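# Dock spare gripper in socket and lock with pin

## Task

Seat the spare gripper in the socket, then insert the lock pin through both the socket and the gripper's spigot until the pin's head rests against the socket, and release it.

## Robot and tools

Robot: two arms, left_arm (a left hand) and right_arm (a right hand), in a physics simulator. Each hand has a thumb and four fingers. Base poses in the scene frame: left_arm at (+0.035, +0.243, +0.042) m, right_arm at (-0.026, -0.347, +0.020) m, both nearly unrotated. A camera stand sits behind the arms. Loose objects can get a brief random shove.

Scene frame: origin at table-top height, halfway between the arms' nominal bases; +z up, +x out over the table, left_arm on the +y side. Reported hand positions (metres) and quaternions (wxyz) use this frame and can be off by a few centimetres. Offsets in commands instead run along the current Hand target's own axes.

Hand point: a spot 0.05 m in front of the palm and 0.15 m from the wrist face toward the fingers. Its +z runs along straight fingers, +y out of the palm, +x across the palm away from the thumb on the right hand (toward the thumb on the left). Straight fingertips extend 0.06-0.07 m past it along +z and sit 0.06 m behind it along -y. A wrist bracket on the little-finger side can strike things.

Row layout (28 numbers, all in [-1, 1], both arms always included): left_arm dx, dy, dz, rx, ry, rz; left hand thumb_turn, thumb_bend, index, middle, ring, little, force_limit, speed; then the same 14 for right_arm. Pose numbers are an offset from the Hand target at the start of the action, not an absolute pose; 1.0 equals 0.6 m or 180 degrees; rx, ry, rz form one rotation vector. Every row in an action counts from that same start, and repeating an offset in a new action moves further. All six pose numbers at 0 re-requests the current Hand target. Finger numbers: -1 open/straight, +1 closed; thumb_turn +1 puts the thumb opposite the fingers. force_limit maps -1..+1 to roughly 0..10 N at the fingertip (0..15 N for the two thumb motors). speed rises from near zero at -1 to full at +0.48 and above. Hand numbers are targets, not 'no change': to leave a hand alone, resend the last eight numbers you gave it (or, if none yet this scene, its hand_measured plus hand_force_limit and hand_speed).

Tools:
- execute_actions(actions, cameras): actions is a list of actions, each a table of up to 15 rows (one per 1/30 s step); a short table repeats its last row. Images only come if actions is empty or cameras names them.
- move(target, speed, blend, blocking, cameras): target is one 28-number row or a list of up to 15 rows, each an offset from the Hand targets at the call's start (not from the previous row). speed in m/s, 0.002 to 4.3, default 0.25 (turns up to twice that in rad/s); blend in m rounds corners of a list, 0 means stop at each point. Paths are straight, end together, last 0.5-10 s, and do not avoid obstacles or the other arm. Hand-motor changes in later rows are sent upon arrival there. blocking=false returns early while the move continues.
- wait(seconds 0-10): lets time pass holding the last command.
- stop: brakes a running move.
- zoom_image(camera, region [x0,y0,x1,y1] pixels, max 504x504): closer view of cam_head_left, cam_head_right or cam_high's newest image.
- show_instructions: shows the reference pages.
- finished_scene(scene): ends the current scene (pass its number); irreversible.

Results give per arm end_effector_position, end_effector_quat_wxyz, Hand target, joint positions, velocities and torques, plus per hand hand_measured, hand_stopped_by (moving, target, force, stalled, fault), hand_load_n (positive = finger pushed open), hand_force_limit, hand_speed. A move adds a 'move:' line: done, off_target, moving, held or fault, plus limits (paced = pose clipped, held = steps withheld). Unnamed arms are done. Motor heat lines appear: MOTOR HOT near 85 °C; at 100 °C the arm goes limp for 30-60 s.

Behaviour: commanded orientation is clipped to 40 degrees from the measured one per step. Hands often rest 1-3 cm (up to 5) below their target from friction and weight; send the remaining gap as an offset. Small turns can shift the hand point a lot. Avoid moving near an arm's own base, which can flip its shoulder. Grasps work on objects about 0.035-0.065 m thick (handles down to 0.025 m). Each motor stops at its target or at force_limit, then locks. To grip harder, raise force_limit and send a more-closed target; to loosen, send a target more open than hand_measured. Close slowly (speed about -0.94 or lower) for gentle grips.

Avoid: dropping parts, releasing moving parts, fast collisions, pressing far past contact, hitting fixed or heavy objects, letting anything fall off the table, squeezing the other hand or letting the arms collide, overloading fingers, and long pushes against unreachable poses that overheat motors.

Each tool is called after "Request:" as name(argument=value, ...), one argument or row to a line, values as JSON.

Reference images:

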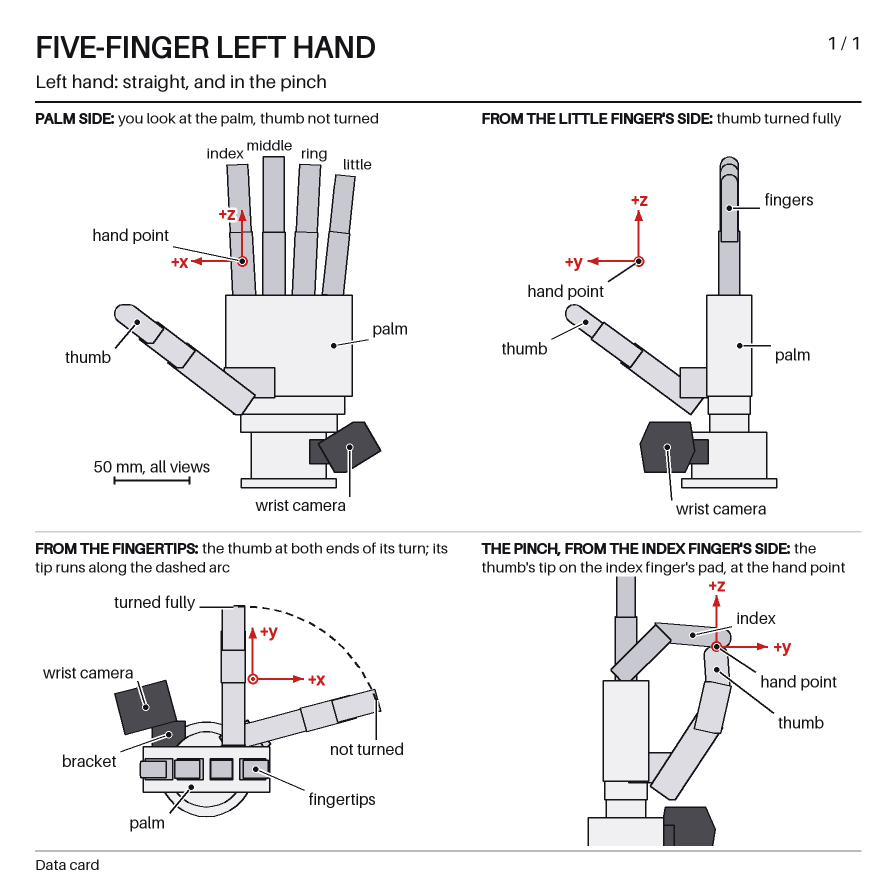

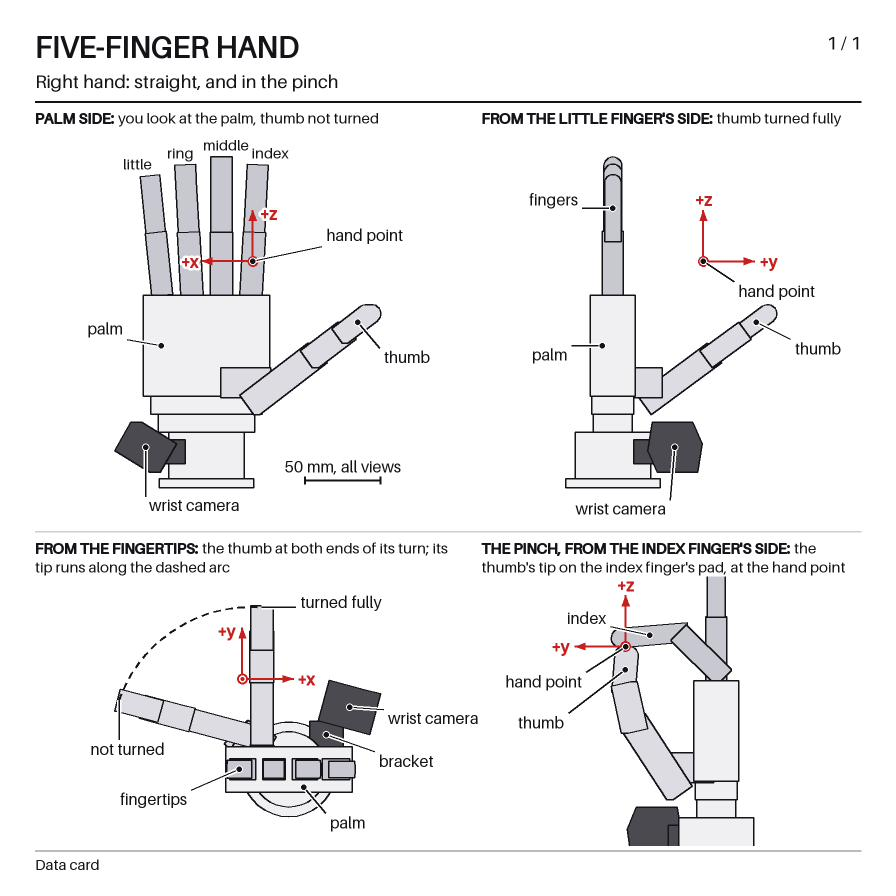

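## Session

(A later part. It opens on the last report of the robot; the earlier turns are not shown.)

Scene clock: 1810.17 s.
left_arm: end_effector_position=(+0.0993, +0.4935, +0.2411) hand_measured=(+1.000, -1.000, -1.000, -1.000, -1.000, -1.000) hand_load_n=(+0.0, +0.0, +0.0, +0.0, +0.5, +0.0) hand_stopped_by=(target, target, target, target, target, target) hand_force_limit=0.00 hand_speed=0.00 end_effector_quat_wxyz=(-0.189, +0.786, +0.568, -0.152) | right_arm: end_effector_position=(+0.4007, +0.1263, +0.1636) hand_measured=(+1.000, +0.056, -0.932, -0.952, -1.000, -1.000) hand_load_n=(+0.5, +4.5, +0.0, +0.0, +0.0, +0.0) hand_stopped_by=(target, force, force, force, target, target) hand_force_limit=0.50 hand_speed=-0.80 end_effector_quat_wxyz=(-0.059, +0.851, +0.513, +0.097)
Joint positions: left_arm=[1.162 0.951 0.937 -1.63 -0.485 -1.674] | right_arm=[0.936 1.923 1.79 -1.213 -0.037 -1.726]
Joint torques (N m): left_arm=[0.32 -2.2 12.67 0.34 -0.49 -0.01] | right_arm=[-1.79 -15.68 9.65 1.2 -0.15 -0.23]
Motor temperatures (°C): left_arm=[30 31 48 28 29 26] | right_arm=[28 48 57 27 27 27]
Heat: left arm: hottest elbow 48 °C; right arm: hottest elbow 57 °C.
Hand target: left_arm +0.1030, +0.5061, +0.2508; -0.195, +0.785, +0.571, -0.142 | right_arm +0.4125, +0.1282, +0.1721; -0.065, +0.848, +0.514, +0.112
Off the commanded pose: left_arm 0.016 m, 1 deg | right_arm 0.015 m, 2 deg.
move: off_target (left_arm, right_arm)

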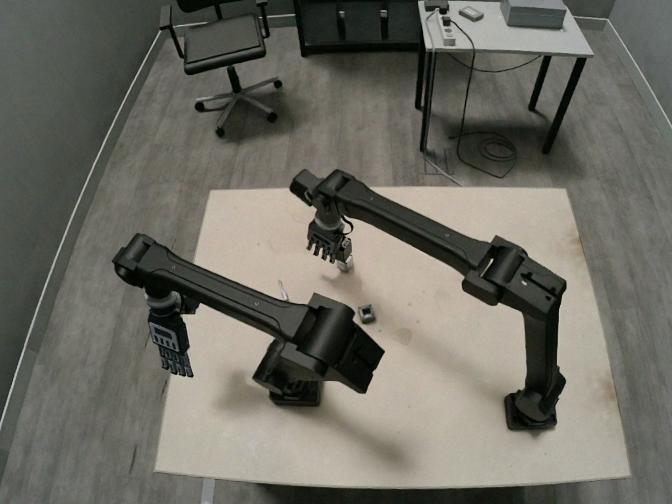

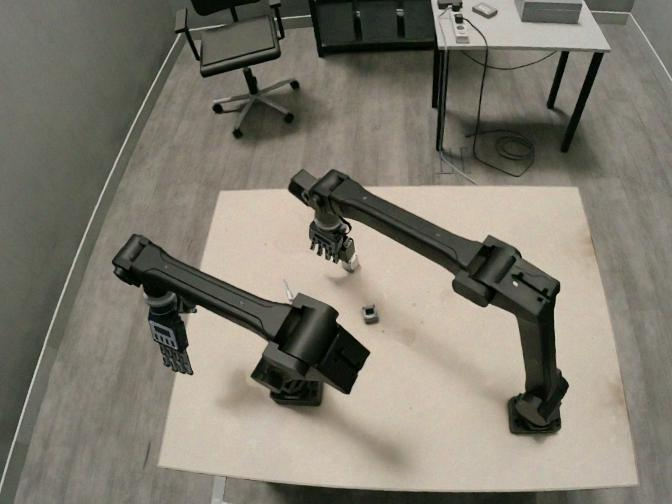

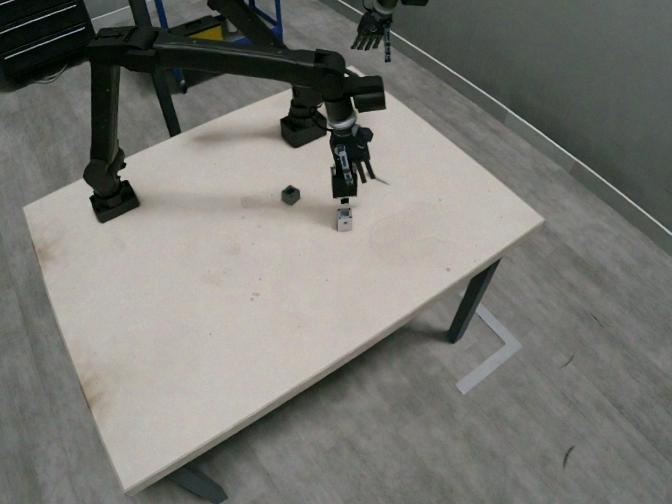

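Request:
move(
  target=[
    [0,0,0,0,0,0,1,-1,-1,-1,-1,-1,0,0,-0.0142,0.0410,0.0345,0,0,0,1,0.65,0.02,0.02,-1,-1,0.5,-0.8],
  ],
  speed=0.08,
  cameras=["cam_head_left","cam_high"],
)

Request:
zoom_image(
  camera="cam_high",
  region=[330, 194, 360, 224],
)

Request:
zoom_image(
  camera="cam_head_left",
  region=[330, 245, 360, 275],
)

Scene clock: 1844.27 s.
left_arm: end_effector_position=(+0.0993, +0.4935, +0.2411) hand_measured=(+1.000, -1.000, -1.000, -1.000, -1.000, -1.000) hand_load_n=(+0.0, +0.0, +0.0, +0.5, +0.0, +0.0) hand_stopped_by=(target, target, target, target, target, target) hand_force_limit=0.00 hand_speed=0.00 end_effector_quat_wxyz=(-0.189, +0.786, +0.568, -0.152) | right_arm: end_effector_position=(+0.4221, +0.1112, +0.1419) hand_measured=(+1.000, +0.056, -0.932, -0.952, -1.000, -1.000) hand_load_n=(+0.5, +4.5, +0.5, +0.0, +0.0, +0.0) hand_stopped_by=(target, force, force, force, target, target) hand_force_limit=0.50 hand_speed=-0.80 end_effector_quat_wxyz=(-0.060, +0.851, +0.512, +0.097)
Joint positions: left_arm=[1.162 0.951 0.937 -1.63 -0.485 -1.674] | right_arm=[0.893 1.936 1.754 -1.164 -0.048 -1.765]
Joint torques (N m): left_arm=[0.32 -2.26 12.66 0.32 -0.49 -0.01] | right_arm=[-1.49 -15.38 9.57 1.2 -0.16 -0.19]
Motor temperatures (°C): left_arm=[30 31 48 28 29 26] | right_arm=[28 52 58 27 27 27]
Heat: left arm: hottest elbow 48 °C; right arm: hottest elbow 58 °C.
Hand target: left_arm +0.1030, +0.5061, +0.2508; -0.195, +0.785, +0.571, -0.142 | right_arm +0.4330, +0.1142, +0.1498; -0.065, +0.848, +0.514, +0.112
Off the commanded pose: left_arm 0.016 m, 1 deg | right_arm 0.014 m, 2 deg.
move: off_target (left_arm, right_arm)
Images, in order (width x height): cam_head_left 672x504, cam_high 672x504.

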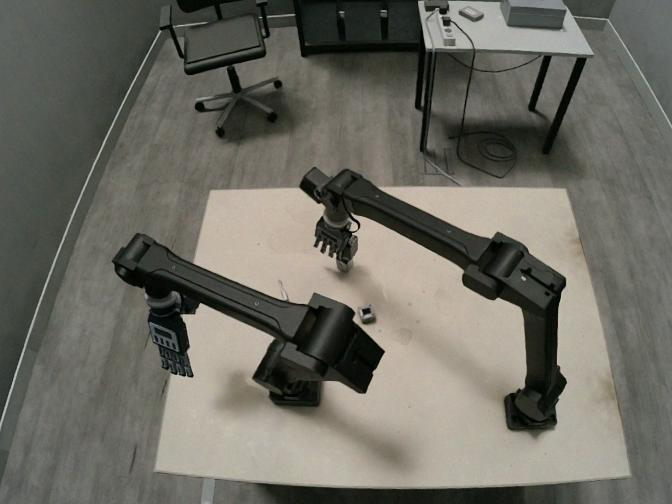

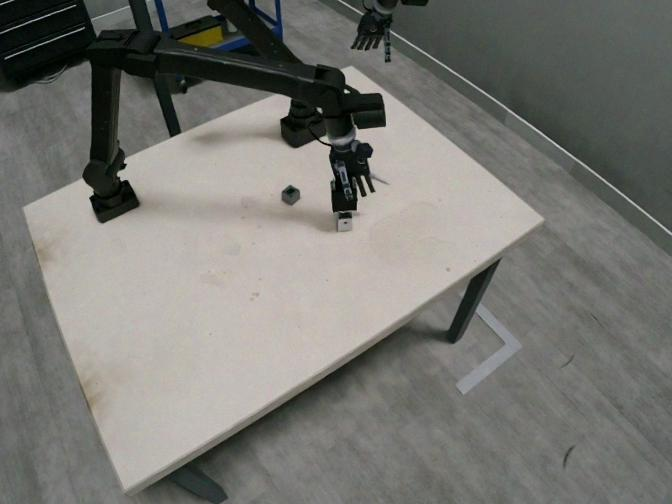

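Scaled by 16.800 from the camera's 672x504 image, which has a finer 960x720 frame.

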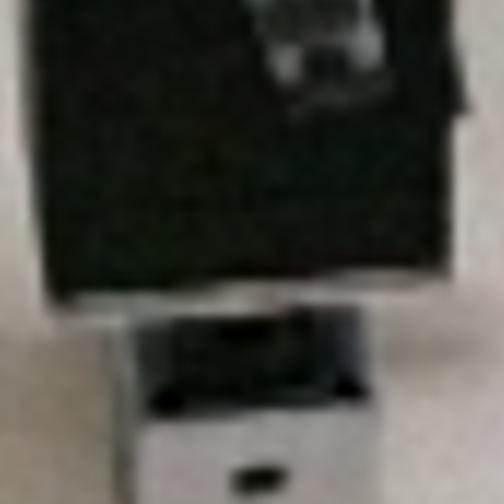

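Scaled by 16.800 from the camera's 672x504 image, which has a finer 960x720 frame.

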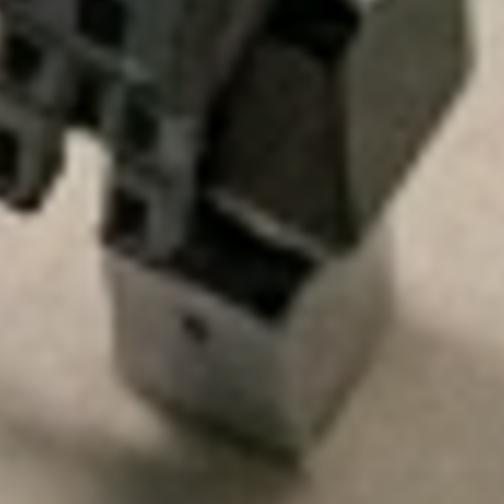

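Request:
move(
  target=[
    [0,0,0,0,0,0,1,-1,-1,-1,-1,-1,0,0,0.0091,-0.0327,0.0023,0,0,0,1,0.65,0.02,0.02,-1,-1,0.5,-0.8],
  ],
  speed=0.05,
)

Scene clock: 1858.60 s.
left_arm: end_effector_position=(+0.0993, +0.4935, +0.2411) hand_measured=(+1.000, -1.000, -1.000, -1.000, -1.000, -1.000) hand_load_n=(+0.0, +0.0, +0.0, +0.0, +0.0, +0.0) hand_stopped_by=(target, target, target, target, target, target) hand_force_limit=0.00 hand_speed=0.00 end_effector_quat_wxyz=(-0.189, +0.786, +0.568, -0.152) | right_arm: end_effector_position=(+0.4193, +0.1136, +0.1416) hand_measured=(+1.000, +0.056, -0.932, -0.952, -1.000, -1.000) hand_load_n=(+0.5, +4.5, +0.5, +0.0, +0.0, +0.0) hand_stopped_by=(target, force, force, force, target, target) hand_force_limit=0.50 hand_speed=-0.80 end_effector_quat_wxyz=(-0.060, +0.851, +0.513, +0.097)
Joint positions: left_arm=[1.162 0.951 0.937 -1.63 -0.485 -1.674] | right_arm=[0.899 1.937 1.754 -1.164 -0.048 -1.76]
Joint torques (N m): left_arm=[0.26 -2.2 12.67 0.32 -0.48 -0.01] | right_arm=[0.97 -15.5 10.02 1.21 0.15 0.1]
Motor temperatures (°C): left_arm=[30 31 48 28 29 26] | right_arm=[28 52 56 27 27 27]
Heat: left arm: hottest elbow 48 °C; right arm: hottest elbow 56 °C.
Hand target: left_arm +0.1030, +0.5061, +0.2508; -0.195, +0.785, +0.571, -0.142 | right_arm +0.4182, +0.1282, +0.1498; -0.065, +0.848, +0.514, +0.112
Off the commanded pose: left_arm 0.016 m, 1 deg | right_arm 0.017 m, 2 deg.
move: off_target (left_arm, right_arm)

Request:
move(
  target=[
    [0,0,0,0,0,0,1,-1,-1,-1,-1,-1,0,0,-0.003,-0.0016,0.013,0,0,0,1,0.65,0.02,0.02,-1,-1,0.5,-0.8],
  ],
  speed=0.05,
  cameras=["cam_head_left","cam_high"],
)

Request:
zoom_image(
  camera="cam_high",
  region=[330, 194, 360, 224],
)

Request:
zoom_image(
  camera="cam_head_left",
  region=[330, 245, 360, 275],
)

Scene clock: 1865.27 s.
left_arm: end_effector_position=(+0.0993, +0.4935, +0.2411) hand_measured=(+1.000, -1.000, -1.000, -1.000, -1.000, -1.000) hand_load_n=(+0.0, +0.0, +0.0, +0.0, +0.0, +0.0) hand_stopped_by=(target, target, target, target, target, target) hand_force_limit=0.00 hand_speed=0.00 end_effector_quat_wxyz=(-0.189, +0.786, +0.568, -0.152) | right_arm: end_effector_position=(+0.4206, +0.1161, +0.1404) hand_measured=(+1.000, +0.056, -0.932, -0.952, -1.000, -1.000) hand_load_n=(+1.0, +4.5, +0.5, +0.0, +0.0, +0.0) hand_stopped_by=(target, force, force, force, target, target) hand_force_limit=0.50 hand_speed=-0.80 end_effector_quat_wxyz=(-0.062, +0.851, +0.511, +0.101)
Joint positions: left_arm=[1.162 0.951 0.937 -1.63 -0.485 -1.674] | right_arm=[0.899 1.938 1.752 -1.15 -0.048 -1.757]
Joint torques (N m): left_arm=[0.21 -2.2 12.67 0.34 -0.49 -0.01] | right_arm=[0.91 -15.21 9.11 1.44 0.17 0]
Motor temperatures (°C): left_arm=[30 31 48 28 29 26] | right_arm=[28 52 56 27 27 27]
Heat: left arm: hottest elbow 48 °C; right arm: hottest elbow 56 °C.
Hand target: left_arm +0.1030, +0.5061, +0.2508; -0.195, +0.785, +0.571, -0.142 | right_arm +0.4176, +0.1289, +0.1419; -0.066, +0.848, +0.514, +0.112
Off the commanded pose: left_arm 0.016 m, 1 deg | right_arm 0.013 m, 1 deg.
move: off_target (left_arm, right_arm)
Images, in order (width x height): cam_head_left 672x504, cam_high 672x504.

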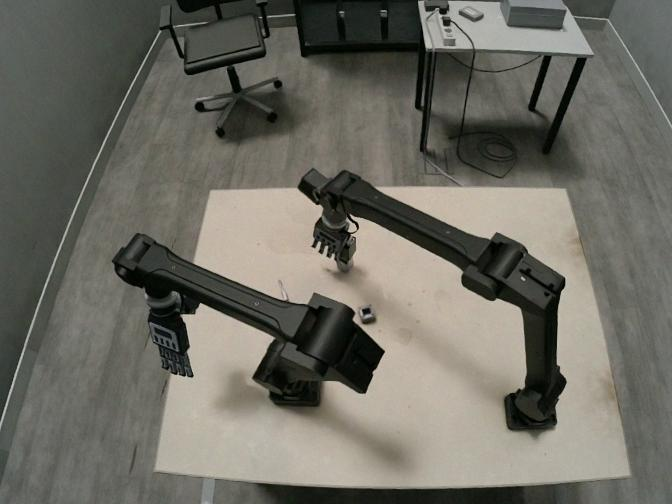

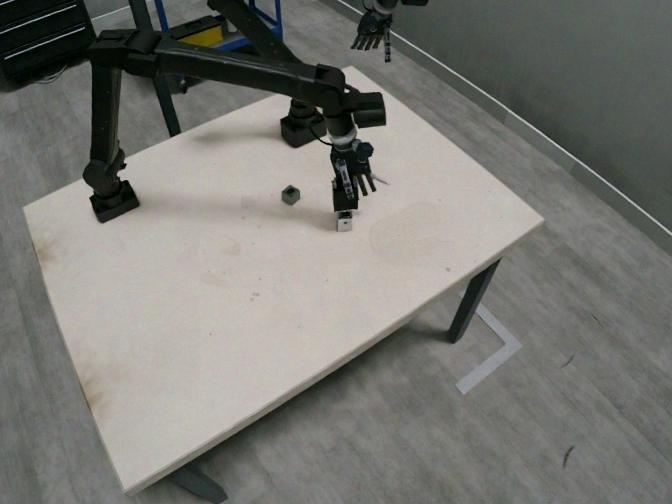

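Scaled by 16.800 from the camera's 672x504 image, which has a finer 960x720 frame.

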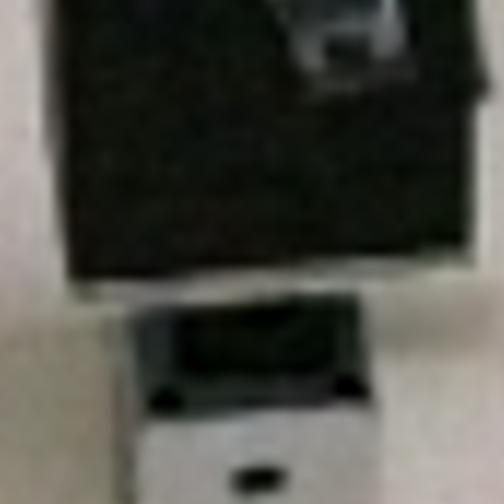

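Scaled by 16.800 from the camera's 672x504 image, which has a finer 960x720 frame.

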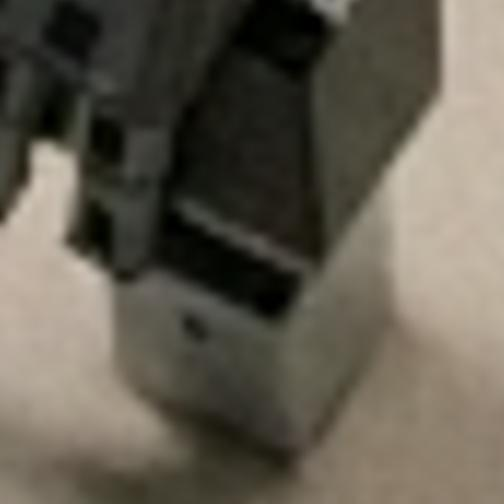

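Request:
move(
  target=[
    [0,0,0,0,0,0,1,-1,-1,-1,-1,-1,0,0,0,0,0,0,-0.0111,0,1,0.65,0.02,0.02,-1,-1,0.5,-0.8],
  ],
  speed=0.05,
)

Scene clock: 1893.77 s.
left_arm: end_effector_position=(+0.0993, +0.4935, +0.2411) hand_measured=(+1.000, -1.000, -1.000, -1.000, -1.000, -1.000) hand_load_n=(+0.0, +0.0, +0.0, +0.0, +0.0, +0.0) hand_stopped_by=(target, target, target, target, target, target) hand_force_limit=0.00 hand_speed=0.00 end_effector_quat_wxyz=(-0.189, +0.786, +0.568, -0.152) | right_arm: end_effector_position=(+0.4182, +0.1138, +0.1304) hand_measured=(+1.000, +0.056, -0.932, -0.952, -1.000, -1.000) hand_load_n=(+1.0, +5.0, +1.0, +0.0, +0.0, -0.5) hand_stopped_by=(target, force, force, force, target, target) hand_force_limit=0.50 hand_speed=-0.80 end_effector_quat_wxyz=(-0.054, +0.853, +0.512, +0.090)
Joint positions: left_arm=[1.162 0.951 0.937 -1.63 -0.485 -1.674] | right_arm=[0.902 1.955 1.752 -1.162 -0.039 -1.754]
Joint torques (N m): left_arm=[0.32 -2.2 12.67 0.34 -0.49 -0.01] | right_arm=[1.03 -15.03 12.11 -0.05 0.11 0.04]
Motor temperatures (°C): left_arm=[30 31 49 28 29 26] | right_arm=[28 48 59 27 27 27]
Heat: left arm: hottest elbow 49 °C; right arm: hottest elbow 59 °C.
Hand target: left_arm +0.1030, +0.5061, +0.2508; -0.195, +0.785, +0.571, -0.142 | right_arm +0.4175, +0.1289, +0.1418; -0.056, +0.850, +0.515, +0.097
Off the commanded pose: left_arm 0.016 m, 1 deg | right_arm 0.019 m, 1 deg.
move: off_target (left_arm, right_arm)

Request:
wait(
  seconds=0,
  cameras=["cam_head_left","cam_high"],
)

Request:
zoom_image(
  camera="cam_high",
  region=[330, 194, 360, 224],
)

Request:
zoom_image(
  camera="cam_head_left",
  region=[330, 245, 360, 275],
)

Scene clock: 1897.83 s.
left_arm: end_effector_position=(+0.0993, +0.4935, +0.2411) hand_measured=(+1.000, -1.000, -1.000, -1.000, -1.000, -1.000) hand_load_n=(+0.0, +0.0, +0.0, +0.0, +0.0, +0.0) hand_stopped_by=(target, target, target, target, target, target) hand_force_limit=0.00 hand_speed=0.00 end_effector_quat_wxyz=(-0.189, +0.786, +0.568, -0.152) | right_arm: end_effector_position=(+0.4182, +0.1138, +0.1304) hand_measured=(+1.000, +0.056, -0.932, -0.952, -1.000, -1.000) hand_load_n=(+1.0, +5.0, +1.0, +0.0, +0.0, +0.0) hand_stopped_by=(target, force, force, force, target, target) hand_force_limit=0.50 hand_speed=-0.80 end_effector_quat_wxyz=(-0.054, +0.853, +0.512, +0.090)
Joint positions: left_arm=[1.162 0.951 0.937 -1.63 -0.485 -1.674] | right_arm=[0.902 1.955 1.752 -1.162 -0.039 -1.754]
Joint torques (N m): left_arm=[0.32 -2.2 12.68 0.32 -0.48 -0.02] | right_arm=[1.14 -14.68 12.15 -0.08 0.13 0.04]
Motor temperatures (°C): left_arm=[30 31 49 28 29 26] | right_arm=[28 49 60 27 27 27]
Heat: left arm: hottest elbow 49 °C; right arm: hottest elbow 60 °C.
Hand target: left_arm +0.1030, +0.5061, +0.2508; -0.195, +0.785, +0.571, -0.142 | right_arm +0.4175, +0.1289, +0.1418; -0.056, +0.850, +0.515, +0.097
Off the commanded pose: left_arm 0.016 m, 1 deg | right_arm 0.019 m, 1 deg.
Images, in order (width x height): cam_head_left 672x504, cam_high 672x504.

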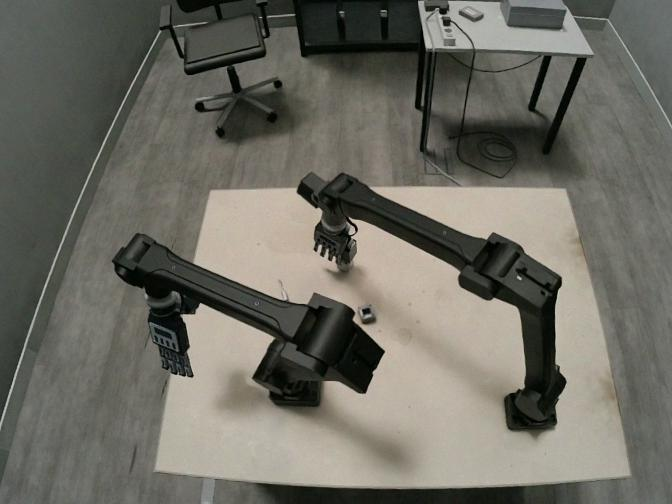

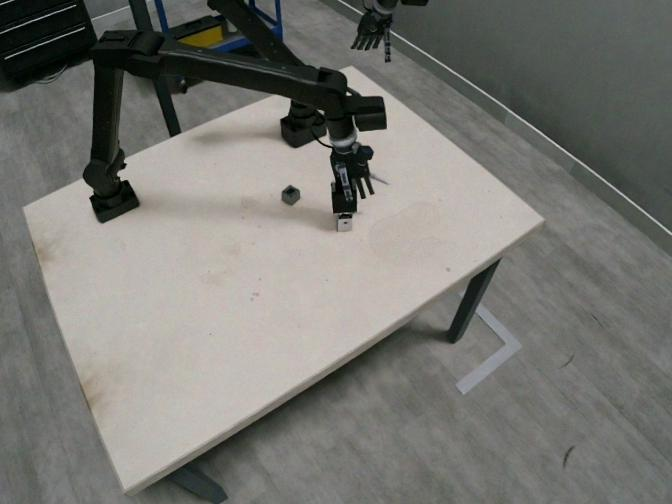

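Scaled by 16.800 from the camera's 672x504 image, which has a finer 960x720 frame.

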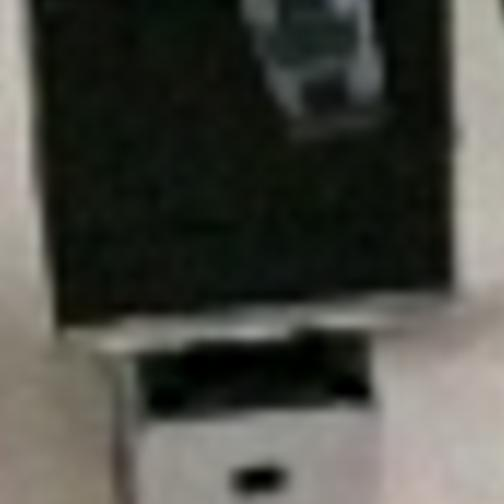

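Scaled by 16.800 from the camera's 672x504 image, which has a finer 960x720 frame.

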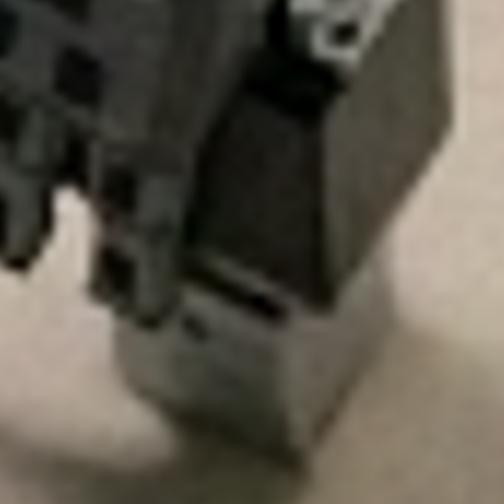

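Request:
move(
  target=[
    [0,0,0,0,0,0,1,-1,-1,-1,-1,-1,0,0,-0.0037,-0.0001,0.0163,0,0,0,1,0.65,0.02,0.02,-1,-1,0.5,-0.8],
  ],
  speed=0.03,
)

Scene clock: 1904.93 s.
left_arm: end_effector_position=(+0.0993, +0.4935, +0.2411) hand_measured=(+1.000, -1.000, -1.000, -1.000, -1.000, -1.000) hand_load_n=(+0.0, +0.0, +0.0, +0.0, +0.0, +0.0) hand_stopped_by=(target, target, target, target, target, target) hand_force_limit=0.00 hand_speed=0.00 end_effector_quat_wxyz=(-0.189, +0.786, +0.568, -0.152) | right_arm: end_effector_position=(+0.4182, +0.1137, +0.1302) hand_measured=(+1.000, +0.056, -0.932, -0.952, -1.000, -1.000) hand_load_n=(+0.5, +4.5, +1.0, +0.0, +0.0, +0.0) hand_stopped_by=(target, force, force, force, target, target) hand_force_limit=0.50 hand_speed=-0.80 end_effector_quat_wxyz=(-0.054, +0.853, +0.511, +0.090)
Joint positions: left_arm=[1.162 0.951 0.937 -1.63 -0.485 -1.674] | right_arm=[0.902 1.955 1.752 -1.162 -0.039 -1.754]
Joint torques (N m): left_arm=[0.32 -2.26 12.68 0.32 -0.48 -0.01] | right_arm=[0.91 -14.33 10.74 0.75 0.12 0.03]
Motor temperatures (°C): left_arm=[30 31 49 28 29 26] | right_arm=[28 49 61 27 27 27]
Heat: left arm: hottest elbow 49 °C; right arm: hottest elbow 61 °C.
Hand target: left_arm +0.1030, +0.5061, +0.2508; -0.195, +0.785, +0.571, -0.142 | right_arm +0.4175, +0.1289, +0.1317; -0.056, +0.850, +0.515, +0.097
Off the commanded pose: left_arm 0.016 m, 1 deg | right_arm 0.015 m, 1 deg.
move: off_target (left_arm, right_arm)

Request:
move(
  target=[
    [0,0,0,0,0,0,1,-1,-1,-1,-1,-1,0,0,-0.0037,-0.0001,0.0163,0,0,0,1,0.65,0.02,0.02,-1,-1,0.5,-0.8],
  ],
  speed=0.03,
)

Scene clock: 1917.60 s.
left_arm: end_effector_position=(+0.0993, +0.4935, +0.2411) hand_measured=(+1.000, -1.000, -1.000, -1.000, -1.000, -1.000) hand_load_n=(+0.0, +0.0, +0.0, +0.0, +0.0, +0.0) hand_stopped_by=(target, target, target, target, target, target) hand_force_limit=0.00 hand_speed=0.00 end_effector_quat_wxyz=(-0.189, +0.786, +0.568, -0.152) | right_arm: end_effector_position=(+0.4194, +0.1154, +0.1288) hand_measured=(+1.000, +0.056, -0.932, -0.952, -1.000, -1.000) hand_load_n=(+1.5, +5.0, +0.5, +0.0, -0.5, +0.0) hand_stopped_by=(target, force, force, force, target, target) hand_force_limit=0.50 hand_speed=-0.80 end_effector_quat_wxyz=(-0.055, +0.854, +0.509, +0.092)
Joint positions: left_arm=[1.162 0.951 0.937 -1.63 -0.485 -1.674] | right_arm=[0.902 1.958 1.752 -1.153 -0.039 -1.749]
Joint torques (N m): left_arm=[0.26 -2.26 12.66 0.32 -0.48 -0.01] | right_arm=[0.85 -14.21 9.24 1.33 0.15 -0.01]
Motor temperatures (°C): left_arm=[30 31 49 28 29 26] | right_arm=[28 50 62 27 27 27]
Heat: left arm: hottest elbow 49 °C; right arm: hottest elbow 62 °C.
Hand target: left_arm +0.1030, +0.5061, +0.2508; -0.195, +0.785, +0.571, -0.142 | right_arm +0.4176, +0.1289, +0.1218; -0.056, +0.850, +0.515, +0.097
Off the commanded pose: left_arm 0.016 m, 1 deg | right_arm 0.015 m, 1 deg.
move: off_target (left_arm, right_arm)

Request:
move(
  target=[
    [0,0,0,0,0,0,1,-1,-1,-1,-1,-1,0,0,-0.013,-0.0027,0.0142,0,0,0,1,0.65,0.02,0.02,-1,-1,0.5,-0.8],
  ],
  speed=0.03,
)

Scene clock: 1923.13 s.
left_arm: end_effector_position=(+0.0993, +0.4935, +0.2411) hand_measured=(+1.000, -1.000, -1.000, -1.000, -1.000, -1.000) hand_load_n=(+0.0, +0.0, +0.0, +0.0, +0.0, +0.0) hand_stopped_by=(target, target, target, target, target, target) hand_force_limit=0.00 hand_speed=0.00 end_effector_quat_wxyz=(-0.189, +0.786, +0.568, -0.152) | right_arm: end_effector_position=(+0.4197, +0.1166, +0.1266) hand_measured=(+1.000, +0.056, -0.932, -0.952, -1.000, -1.000) hand_load_n=(+1.5, +4.5, +1.5, +0.0, +0.0, +0.0) hand_stopped_by=(target, force, force, force, target, target) hand_force_limit=0.50 hand_speed=-0.80 end_effector_quat_wxyz=(-0.058, +0.853, +0.509, +0.099)
Joint positions: left_arm=[1.162 0.951 0.937 -1.63 -0.485 -1.674] | right_arm=[0.903 1.952 1.735 -1.127 -0.039 -1.747]
Joint torques (N m): left_arm=[0.26 -2.2 12.66 0.34 -0.49 -0.01] | right_arm=[1.08 -14.27 7.23 1.62 0.15 -0.03]
Motor temperatures (°C): left_arm=[30 31 49 28 29 26] | right_arm=[28 49 61 27 27 27]
Heat: left arm: hottest elbow 49 °C; right arm: hottest elbow 61 °C.
Hand target: left_arm +0.1030, +0.5061, +0.2508; -0.195, +0.785, +0.571, -0.142 | right_arm +0.4135, +0.1246, +0.1117; -0.056, +0.850, +0.515, +0.097
Off the commanded pose: left_arm 0.016 m, 1 deg | right_arm 0.018 m, 1 deg.
move: off_target (left_arm, right_arm)

Request:
wait(
  seconds=0,
  cameras=["cam_head_left","cam_high"],
)

Request:
zoom_image(
  camera="cam_high",
  region=[325, 184, 365, 224],
)

Request:
zoom_image(
  camera="cam_head_left",
  region=[325, 235, 365, 275],
)

Scene clock: 1931.93 s.
left_arm: end_effector_position=(+0.0993, +0.4935, +0.2411) hand_measured=(+1.000, -1.000, -1.000, -1.000, -1.000, -1.000) hand_load_n=(+0.0, +0.0, +0.0, +0.0, +0.0, -0.5) hand_stopped_by=(target, target, target, target, target, target) hand_force_limit=0.00 hand_speed=0.00 end_effector_quat_wxyz=(-0.189, +0.786, +0.568, -0.152) | right_arm: end_effector_position=(+0.4197, +0.1166, +0.1266) hand_measured=(+1.000, +0.056, -0.932, -0.952, -1.000, -1.000) hand_load_n=(+1.5, +4.5, +1.5, +0.0, +0.0, +0.0) hand_stopped_by=(target, force, force, force, target, target) hand_force_limit=0.50 hand_speed=-0.80 end_effector_quat_wxyz=(-0.058, +0.853, +0.509, +0.099)
Joint positions: left_arm=[1.162 0.951 0.937 -1.63 -0.485 -1.674] | right_arm=[0.903 1.952 1.735 -1.127 -0.039 -1.747]
Joint torques (N m): left_arm=[0.32 -2.2 12.67 0.35 -0.48 -0.01] | right_arm=[0.73 -14.39 7.24 1.63 0.14 -0.02]
Motor temperatures (°C): left_arm=[30 31 49 28 29 26] | right_arm=[28 49 60 27 27 27]
Heat: left arm: hottest elbow 49 °C; right arm: hottest elbow 60 °C.
Hand target: left_arm +0.1030, +0.5061, +0.2508; -0.195, +0.785, +0.571, -0.142 | right_arm +0.4135, +0.1247, +0.1117; -0.056, +0.850, +0.515, +0.097
Off the commanded pose: left_arm 0.016 m, 1 deg | right_arm 0.018 m, 1 deg.
Images, in order (width x height): cam_head_left 672x504, cam_high 672x504.

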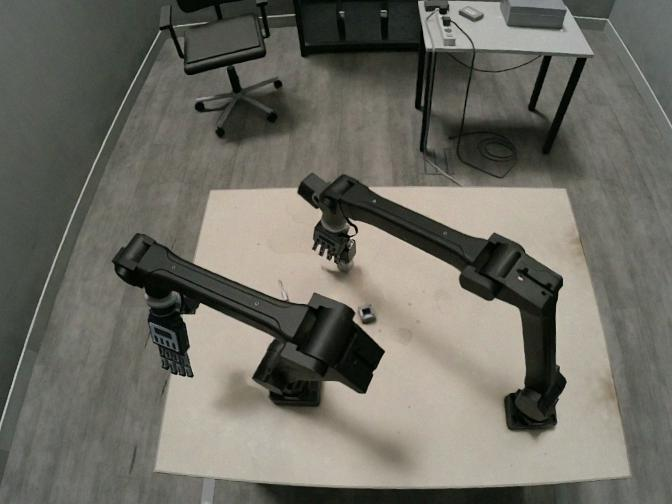

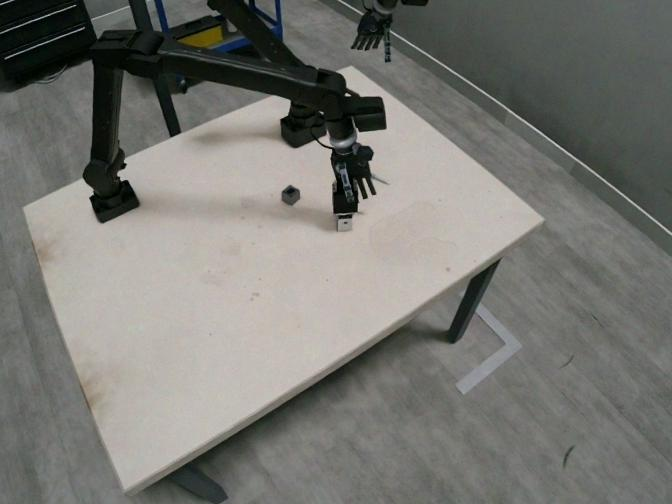

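Scaled by 12.600 from the camera's 672x504 image, which has a finer 960x720 frame.

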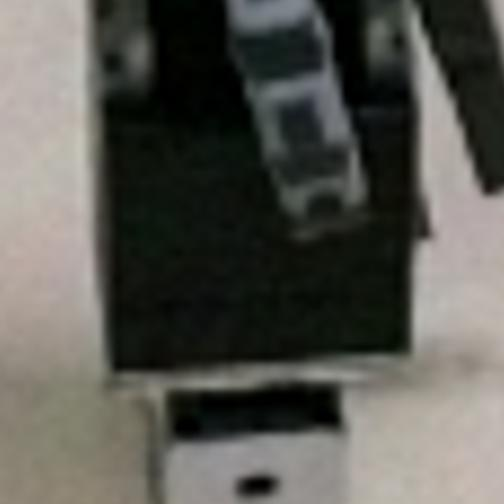

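Scaled by 12.600 from the camera's 672x504 image, which has a finer 960x720 frame.

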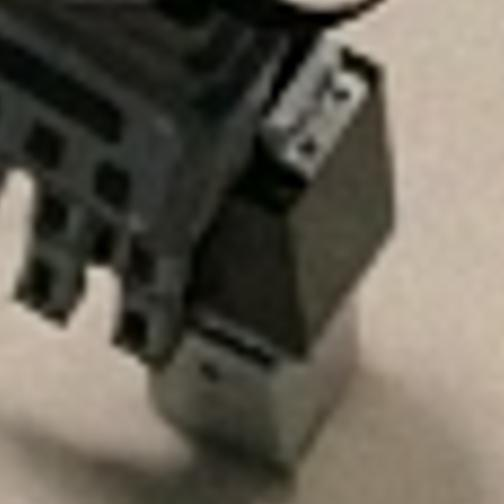

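Request:
move(
  target=[
    [0,0,0,0,0,0,1,-1,-1,-1,-1,-1,0,0,-0.013,-0.0027,0.0142,0,0,0,1,0.65,0.02,0.02,-1,-1,0.5,-0.8],
  ],
  speed=0.03,
)

Scene clock: 1936.17 s.
left_arm: end_effector_position=(+0.0993, +0.4935, +0.2411) hand_measured=(+1.000, -1.000, -1.000, -1.000, -1.000, -1.000) hand_load_n=(+0.0, +0.0, +0.0, +0.0, +0.0, +0.0) hand_stopped_by=(target, target, target, target, target, target) hand_force_limit=0.00 hand_speed=0.00 end_effector_quat_wxyz=(-0.189, +0.786, +0.568, -0.152) | right_arm: end_effector_position=(+0.4185, +0.1155, +0.1261) hand_measured=(+1.000, +0.056, -0.932, -0.952, -1.000, -1.000) hand_load_n=(+1.5, +4.0, +3.0, +0.0, +0.0, +0.0) hand_stopped_by=(target, force, force, force, target, target) hand_force_limit=0.50 hand_speed=-0.80 end_effector_quat_wxyz=(-0.062, +0.852, +0.508, +0.110)
Joint positions: left_arm=[1.162 0.951 0.937 -1.63 -0.485 -1.674] | right_arm=[0.904 1.932 1.701 -1.091 -0.039 -1.747]
Joint torques (N m): left_arm=[0.32 -2.2 12.66 0.35 -0.48 -0.01] | right_arm=[1.03 -13.68 6.53 1.42 0.16 -0.02]
Motor temperatures (°C): left_arm=[30 31 49 28 29 26] | right_arm=[28 49 59 27 27 27]
Heat: left arm: hottest elbow 49 °C; right arm: hottest elbow 59 °C.
Hand target: left_arm +0.1030, +0.5061, +0.2508; -0.195, +0.785, +0.571, -0.142 | right_arm +0.4095, +0.1203, +0.1017; -0.056, +0.850, +0.515, +0.097
Off the commanded pose: left_arm 0.016 m, 1 deg | right_arm 0.027 m, 2 deg.
move: off_target (left_arm, right_arm)

Request:
move(
  target=[
    [0,0,0,0,0,0,1,-1,-1,-1,-1,-1,0,0,0.0110,0.0001,-0.0327,0,0,0,1,0.65,0.02,0.02,-1,-1,0.5,-0.8],
  ],
  speed=0.05,
)

Scene clock: 1963.93 s.
left_arm: end_effector_position=(+0.0993, +0.4935, +0.2411) hand_measured=(+1.000, -1.000, -1.000, -1.000, -1.000, -1.000) hand_load_n=(+0.0, +0.0, +0.0, +0.0, -0.5, +0.0) hand_stopped_by=(target, target, target, target, target, target) hand_force_limit=0.00 hand_speed=0.00 end_effector_quat_wxyz=(-0.189, +0.786, +0.568, -0.152) | right_arm: end_effector_position=(+0.4183, +0.1153, +0.1266) hand_measured=(+1.000, +0.056, -0.932, -0.952, -1.000, -1.000) hand_load_n=(+1.0, +4.0, +2.5, +0.0, +0.0, +0.0) hand_stopped_by=(target, force, force, force, target, target) hand_force_limit=0.50 hand_speed=-0.80 end_effector_quat_wxyz=(-0.062, +0.852, +0.508, +0.109)
Joint positions: left_arm=[1.162 0.951 0.937 -1.63 -0.485 -1.674] | right_arm=[0.904 1.932 1.703 -1.094 -0.039 -1.747]
Joint torques (N m): left_arm=[0.32 -2.2 12.67 0.31 -0.48 -0.01] | right_arm=[0.79 -13.92 10.04 -0.28 0.16 -0.02]
Motor temperatures (°C): left_arm=[30 31 49 28 29 26] | right_arm=[28 49 55 27 27 27]
Heat: left arm: hottest elbow 49 °C; right arm: hottest elbow 55 °C.
Hand target: left_arm +0.1030, +0.5061, +0.2508; -0.195, +0.785, +0.571, -0.142 | right_arm +0.4104, +0.1221, +0.1221; -0.056, +0.850, +0.515, +0.097
Off the commanded pose: left_arm 0.016 m, 1 deg | right_arm 0.011 m, 2 deg.
move: off_target (left_arm, right_arm)

Request:
execute_actions(
  actions=[
    [[0,0,0,0,0,0,1,-1,-1,-1,-1,-1,0,0,0,0,0,0,0,0,1,0.65,-1,-1,-1,-1,0.5,-0.8]],
  ],
  cameras=["cam_head_left","cam_high"],
)

Request:
zoom_image(
  camera="cam_high",
  region=[325, 184, 365, 224],
)

Request:
zoom_image(
  camera="cam_head_left",
  region=[325, 235, 365, 275],
)

Scene clock: 1968.90 s.
left_arm: end_effector_position=(+0.0993, +0.4935, +0.2411) hand_measured=(+1.000, -1.000, -1.000, -1.000, -1.000, -1.000) hand_load_n=(+0.0, +0.0, +0.0, +0.0, +0.0, +0.0) hand_stopped_by=(target, target, target, target, target, target) hand_force_limit=0.00 hand_speed=0.00 end_effector_quat_wxyz=(-0.189, +0.786, +0.568, -0.152) | right_arm: end_effector_position=(+0.4176, +0.1147, +0.1267) hand_measured=(+1.000, +0.056, -1.000, -1.000, -1.000, -1.000) hand_load_n=(-0.5, +4.0, +0.0, +0.0, +0.0, +0.0) hand_stopped_by=(target, force, target, target, target, target) hand_force_limit=0.50 hand_speed=-0.80 end_effector_quat_wxyz=(-0.061, +0.852, +0.509, +0.107)
Joint positions: left_arm=[1.162 0.951 0.937 -1.63 -0.485 -1.674] | right_arm=[0.904 1.932 1.703 -1.097 -0.038 -1.747]
Joint torques (N m): left_arm=[0.21 -2.2 12.67 0.34 -0.48 -0.01] | right_arm=[0.91 -14.1 10 -0.2 0.1 -0.03]
Motor temperatures (°C): left_arm=[30 31 49 28 29 26] | right_arm=[28 49 55 27 27 27]
Heat: left arm: hottest elbow 49 °C; right arm: hottest elbow 55 °C.
Hand target: left_arm +0.1030, +0.5061, +0.2508; -0.195, +0.785, +0.571, -0.142 | right_arm +0.4103, +0.1224, +0.1222; -0.057, +0.850, +0.515, +0.097
Off the commanded pose: left_arm 0.016 m, 1 deg | right_arm 0.011 m, 1 deg.
Images, in order (width x height): cam_head_left 672x504, cam_high 672x504.

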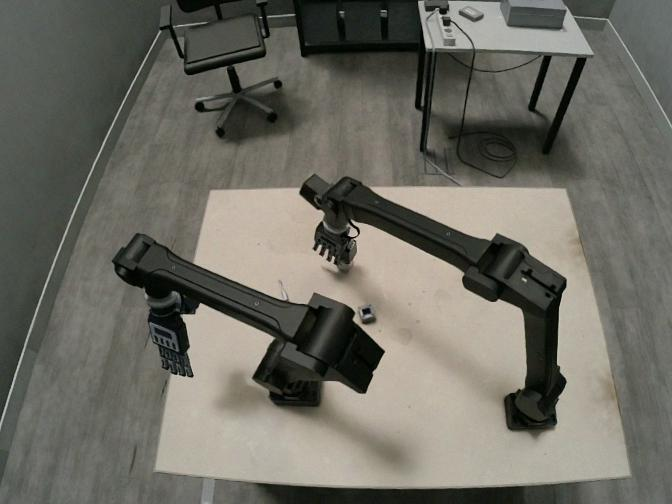

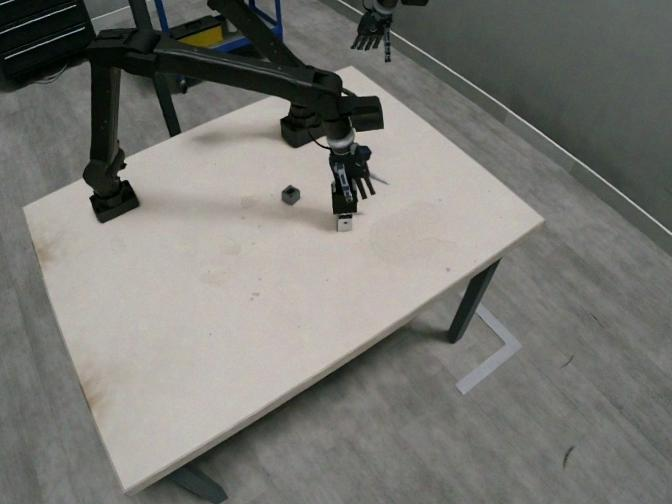

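Scaled by 12.600 from the camera's 672x504 image, which has a finer 960x720 frame.

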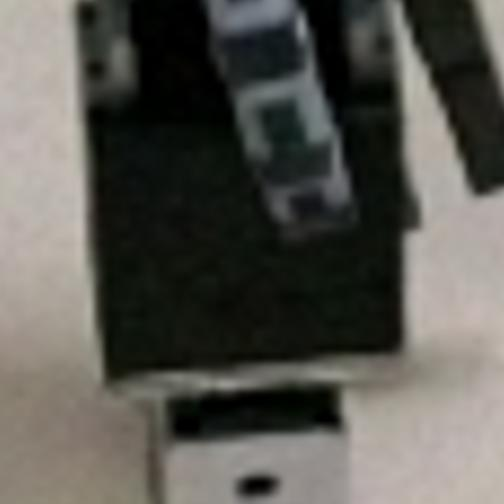

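Scaled by 12.600 from the camera's 672x504 image, which has a finer 960x720 frame.

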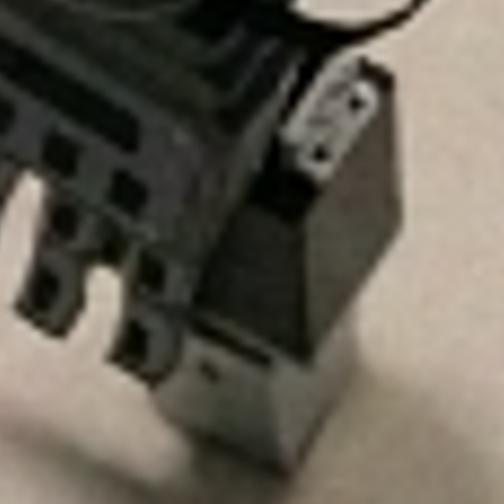

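Request:
move(
  target=[
    [0,0,0,0,0,0,1,-1,-1,-1,-1,-1,0,0,-0.0095,-0.001,0.0320,0,0,0,1,0.65,-1,-1,-1,-1,0.5,-0.8],
  ],
  speed=0.03,
)

Scene clock: 1974.47 s.
left_arm: end_effector_position=(+0.0993, +0.4935, +0.2411) hand_measured=(+1.000, -1.000, -1.000, -1.000, -1.000, -1.000) hand_load_n=(+0.0, +0.0, +0.0, +0.0, +0.0, +0.0) hand_stopped_by=(target, target, target, target, target, target) hand_force_limit=0.00 hand_speed=0.00 end_effector_quat_wxyz=(-0.189, +0.786, +0.568, -0.152) | right_arm: end_effector_position=(+0.4179, +0.1151, +0.1258) hand_measured=(+1.000, +0.056, -1.000, -1.000, -1.000, -1.000) hand_load_n=(+0.5, +3.5, +0.0, +0.0, +0.0, +0.0) hand_stopped_by=(target, force, target, target, target, target) hand_force_limit=0.50 hand_speed=-0.80 end_effector_quat_wxyz=(-0.061, +0.852, +0.509, +0.109)
Joint positions: left_arm=[1.162 0.951 0.937 -1.63 -0.485 -1.674] | right_arm=[0.904 1.932 1.701 -1.092 -0.038 -1.747]
Joint torques (N m): left_arm=[0.32 -2.26 12.67 0.32 -0.49 -0.01] | right_arm=[0.91 -13.39 7.01 1.47 0.11 -0.01]
Motor temperatures (°C): left_arm=[30 31 49 28 29 26] | right_arm=[28 50 55 27 27 27]
Heat: left arm: hottest elbow 49 °C; right arm: hottest elbow 55 °C.
Hand target: left_arm +0.1030, +0.5061, +0.2508; -0.195, +0.785, +0.571, -0.142 | right_arm +0.4092, +0.1213, +0.1021; -0.056, +0.850, +0.515, +0.097
Off the commanded pose: left_arm 0.016 m, 1 deg | right_arm 0.026 m, 2 deg.
move: off_target (left_arm, right_arm)

Request:
wait(
  seconds=0,
  cameras=["all"],
)

Request:
zoom_image(
  camera="cam_high",
  region=[334, 208, 356, 230],
)

Request:
zoom_image(
  camera="cam_head_left",
  region=[332, 252, 356, 276],
)

Request:
zoom_image(
  camera="cam_head_right",
  region=[335, 250, 361, 276],
)

Scene clock: 1997.17 s.
left_arm: end_effector_position=(+0.0993, +0.4935, +0.2411) hand_measured=(+1.000, -1.000, -1.000, -1.000, -1.000, -1.000) hand_load_n=(+0.0, +0.0, +0.0, +0.0, +0.0, +0.0) hand_stopped_by=(target, target, target, target, target, target) hand_force_limit=0.00 hand_speed=0.00 end_effector_quat_wxyz=(-0.189, +0.786, +0.568, -0.152) | right_arm: end_effector_position=(+0.4180, +0.1152, +0.1258) hand_measured=(+1.000, +0.056, -1.000, -1.000, -1.000, -1.000) hand_load_n=(+0.5, +3.5, +0.0, +0.0, +0.0, +0.0) hand_stopped_by=(target, force, target, target, target, target) hand_force_limit=0.50 hand_speed=-0.80 end_effector_quat_wxyz=(-0.061, +0.852, +0.509, +0.109)
Joint positions: left_arm=[1.162 0.951 0.937 -1.63 -0.485 -1.674] | right_arm=[0.904 1.932 1.701 -1.092 -0.038 -1.747]
Joint torques (N m): left_arm=[0.26 -2.26 12.68 0.34 -0.48 -0.01] | right_arm=[1.03 -13.33 6.94 1.42 0.09 0]
Heat: left arm: hottest elbow 49 °C; right arm: hottest elbow 54 °C.
Hand target: left_arm +0.1030, +0.5061, +0.2508; -0.195, +0.785, +0.571, -0.142 | right_arm +0.4093, +0.1213, +0.1022; -0.056, +0.850, +0.515, +0.097
Off the commanded pose: left_arm 0.016 m, 1 deg | right_arm 0.026 m, 2 deg.

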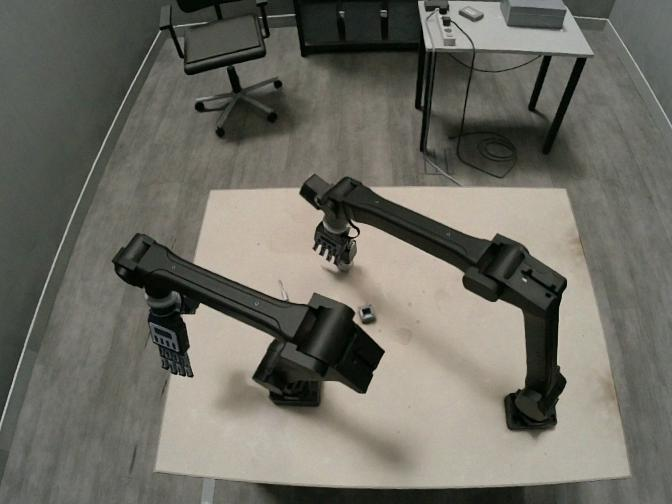

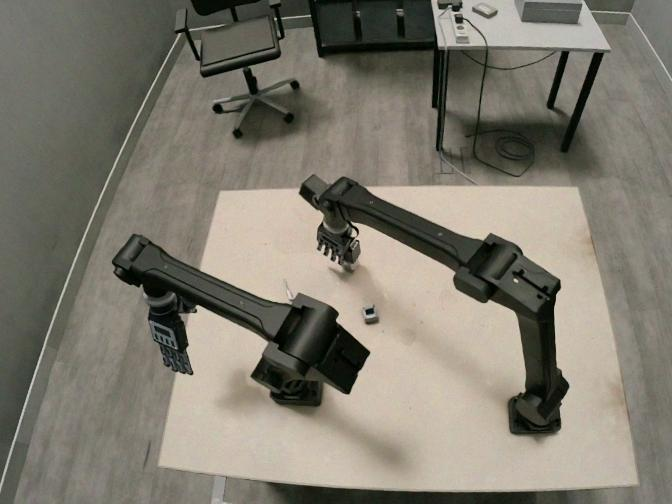

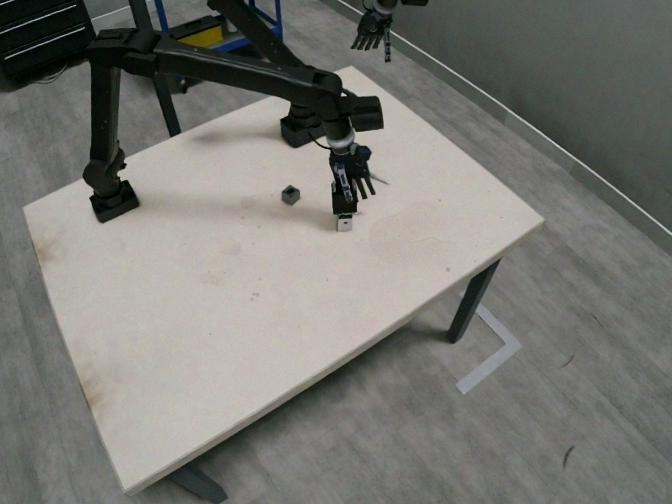

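Scaled by 22.909 from the camera's 672x504 image, which has a finer 960x720 frame.

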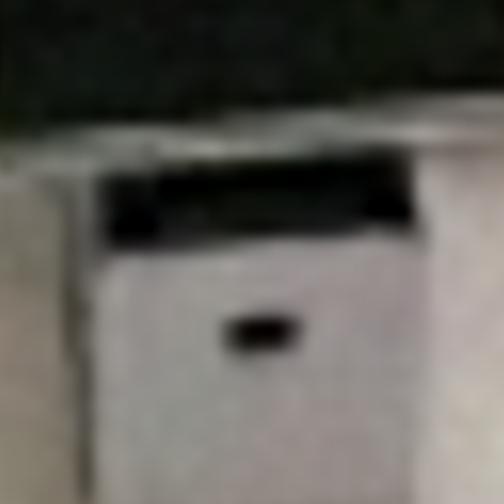

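Scaled by 21.000 from the camera's 672x504 image, which has a finer 960x720 frame.

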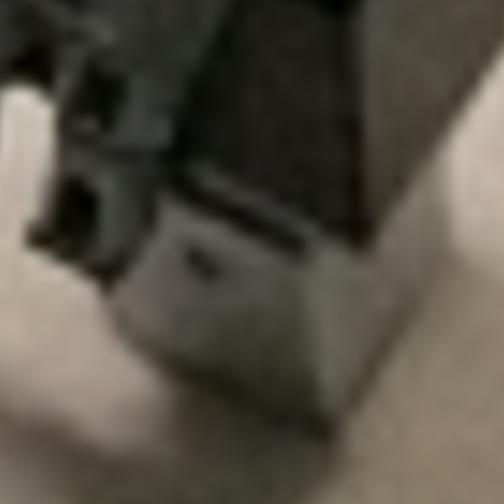

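Scaled by 19.385 from the camera's 672x504 image, which has a finer 960x720 frame.

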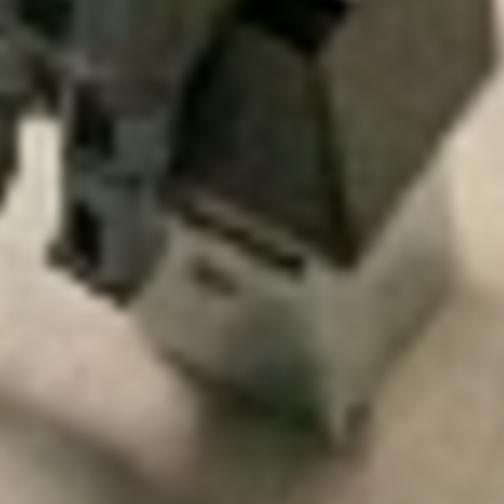

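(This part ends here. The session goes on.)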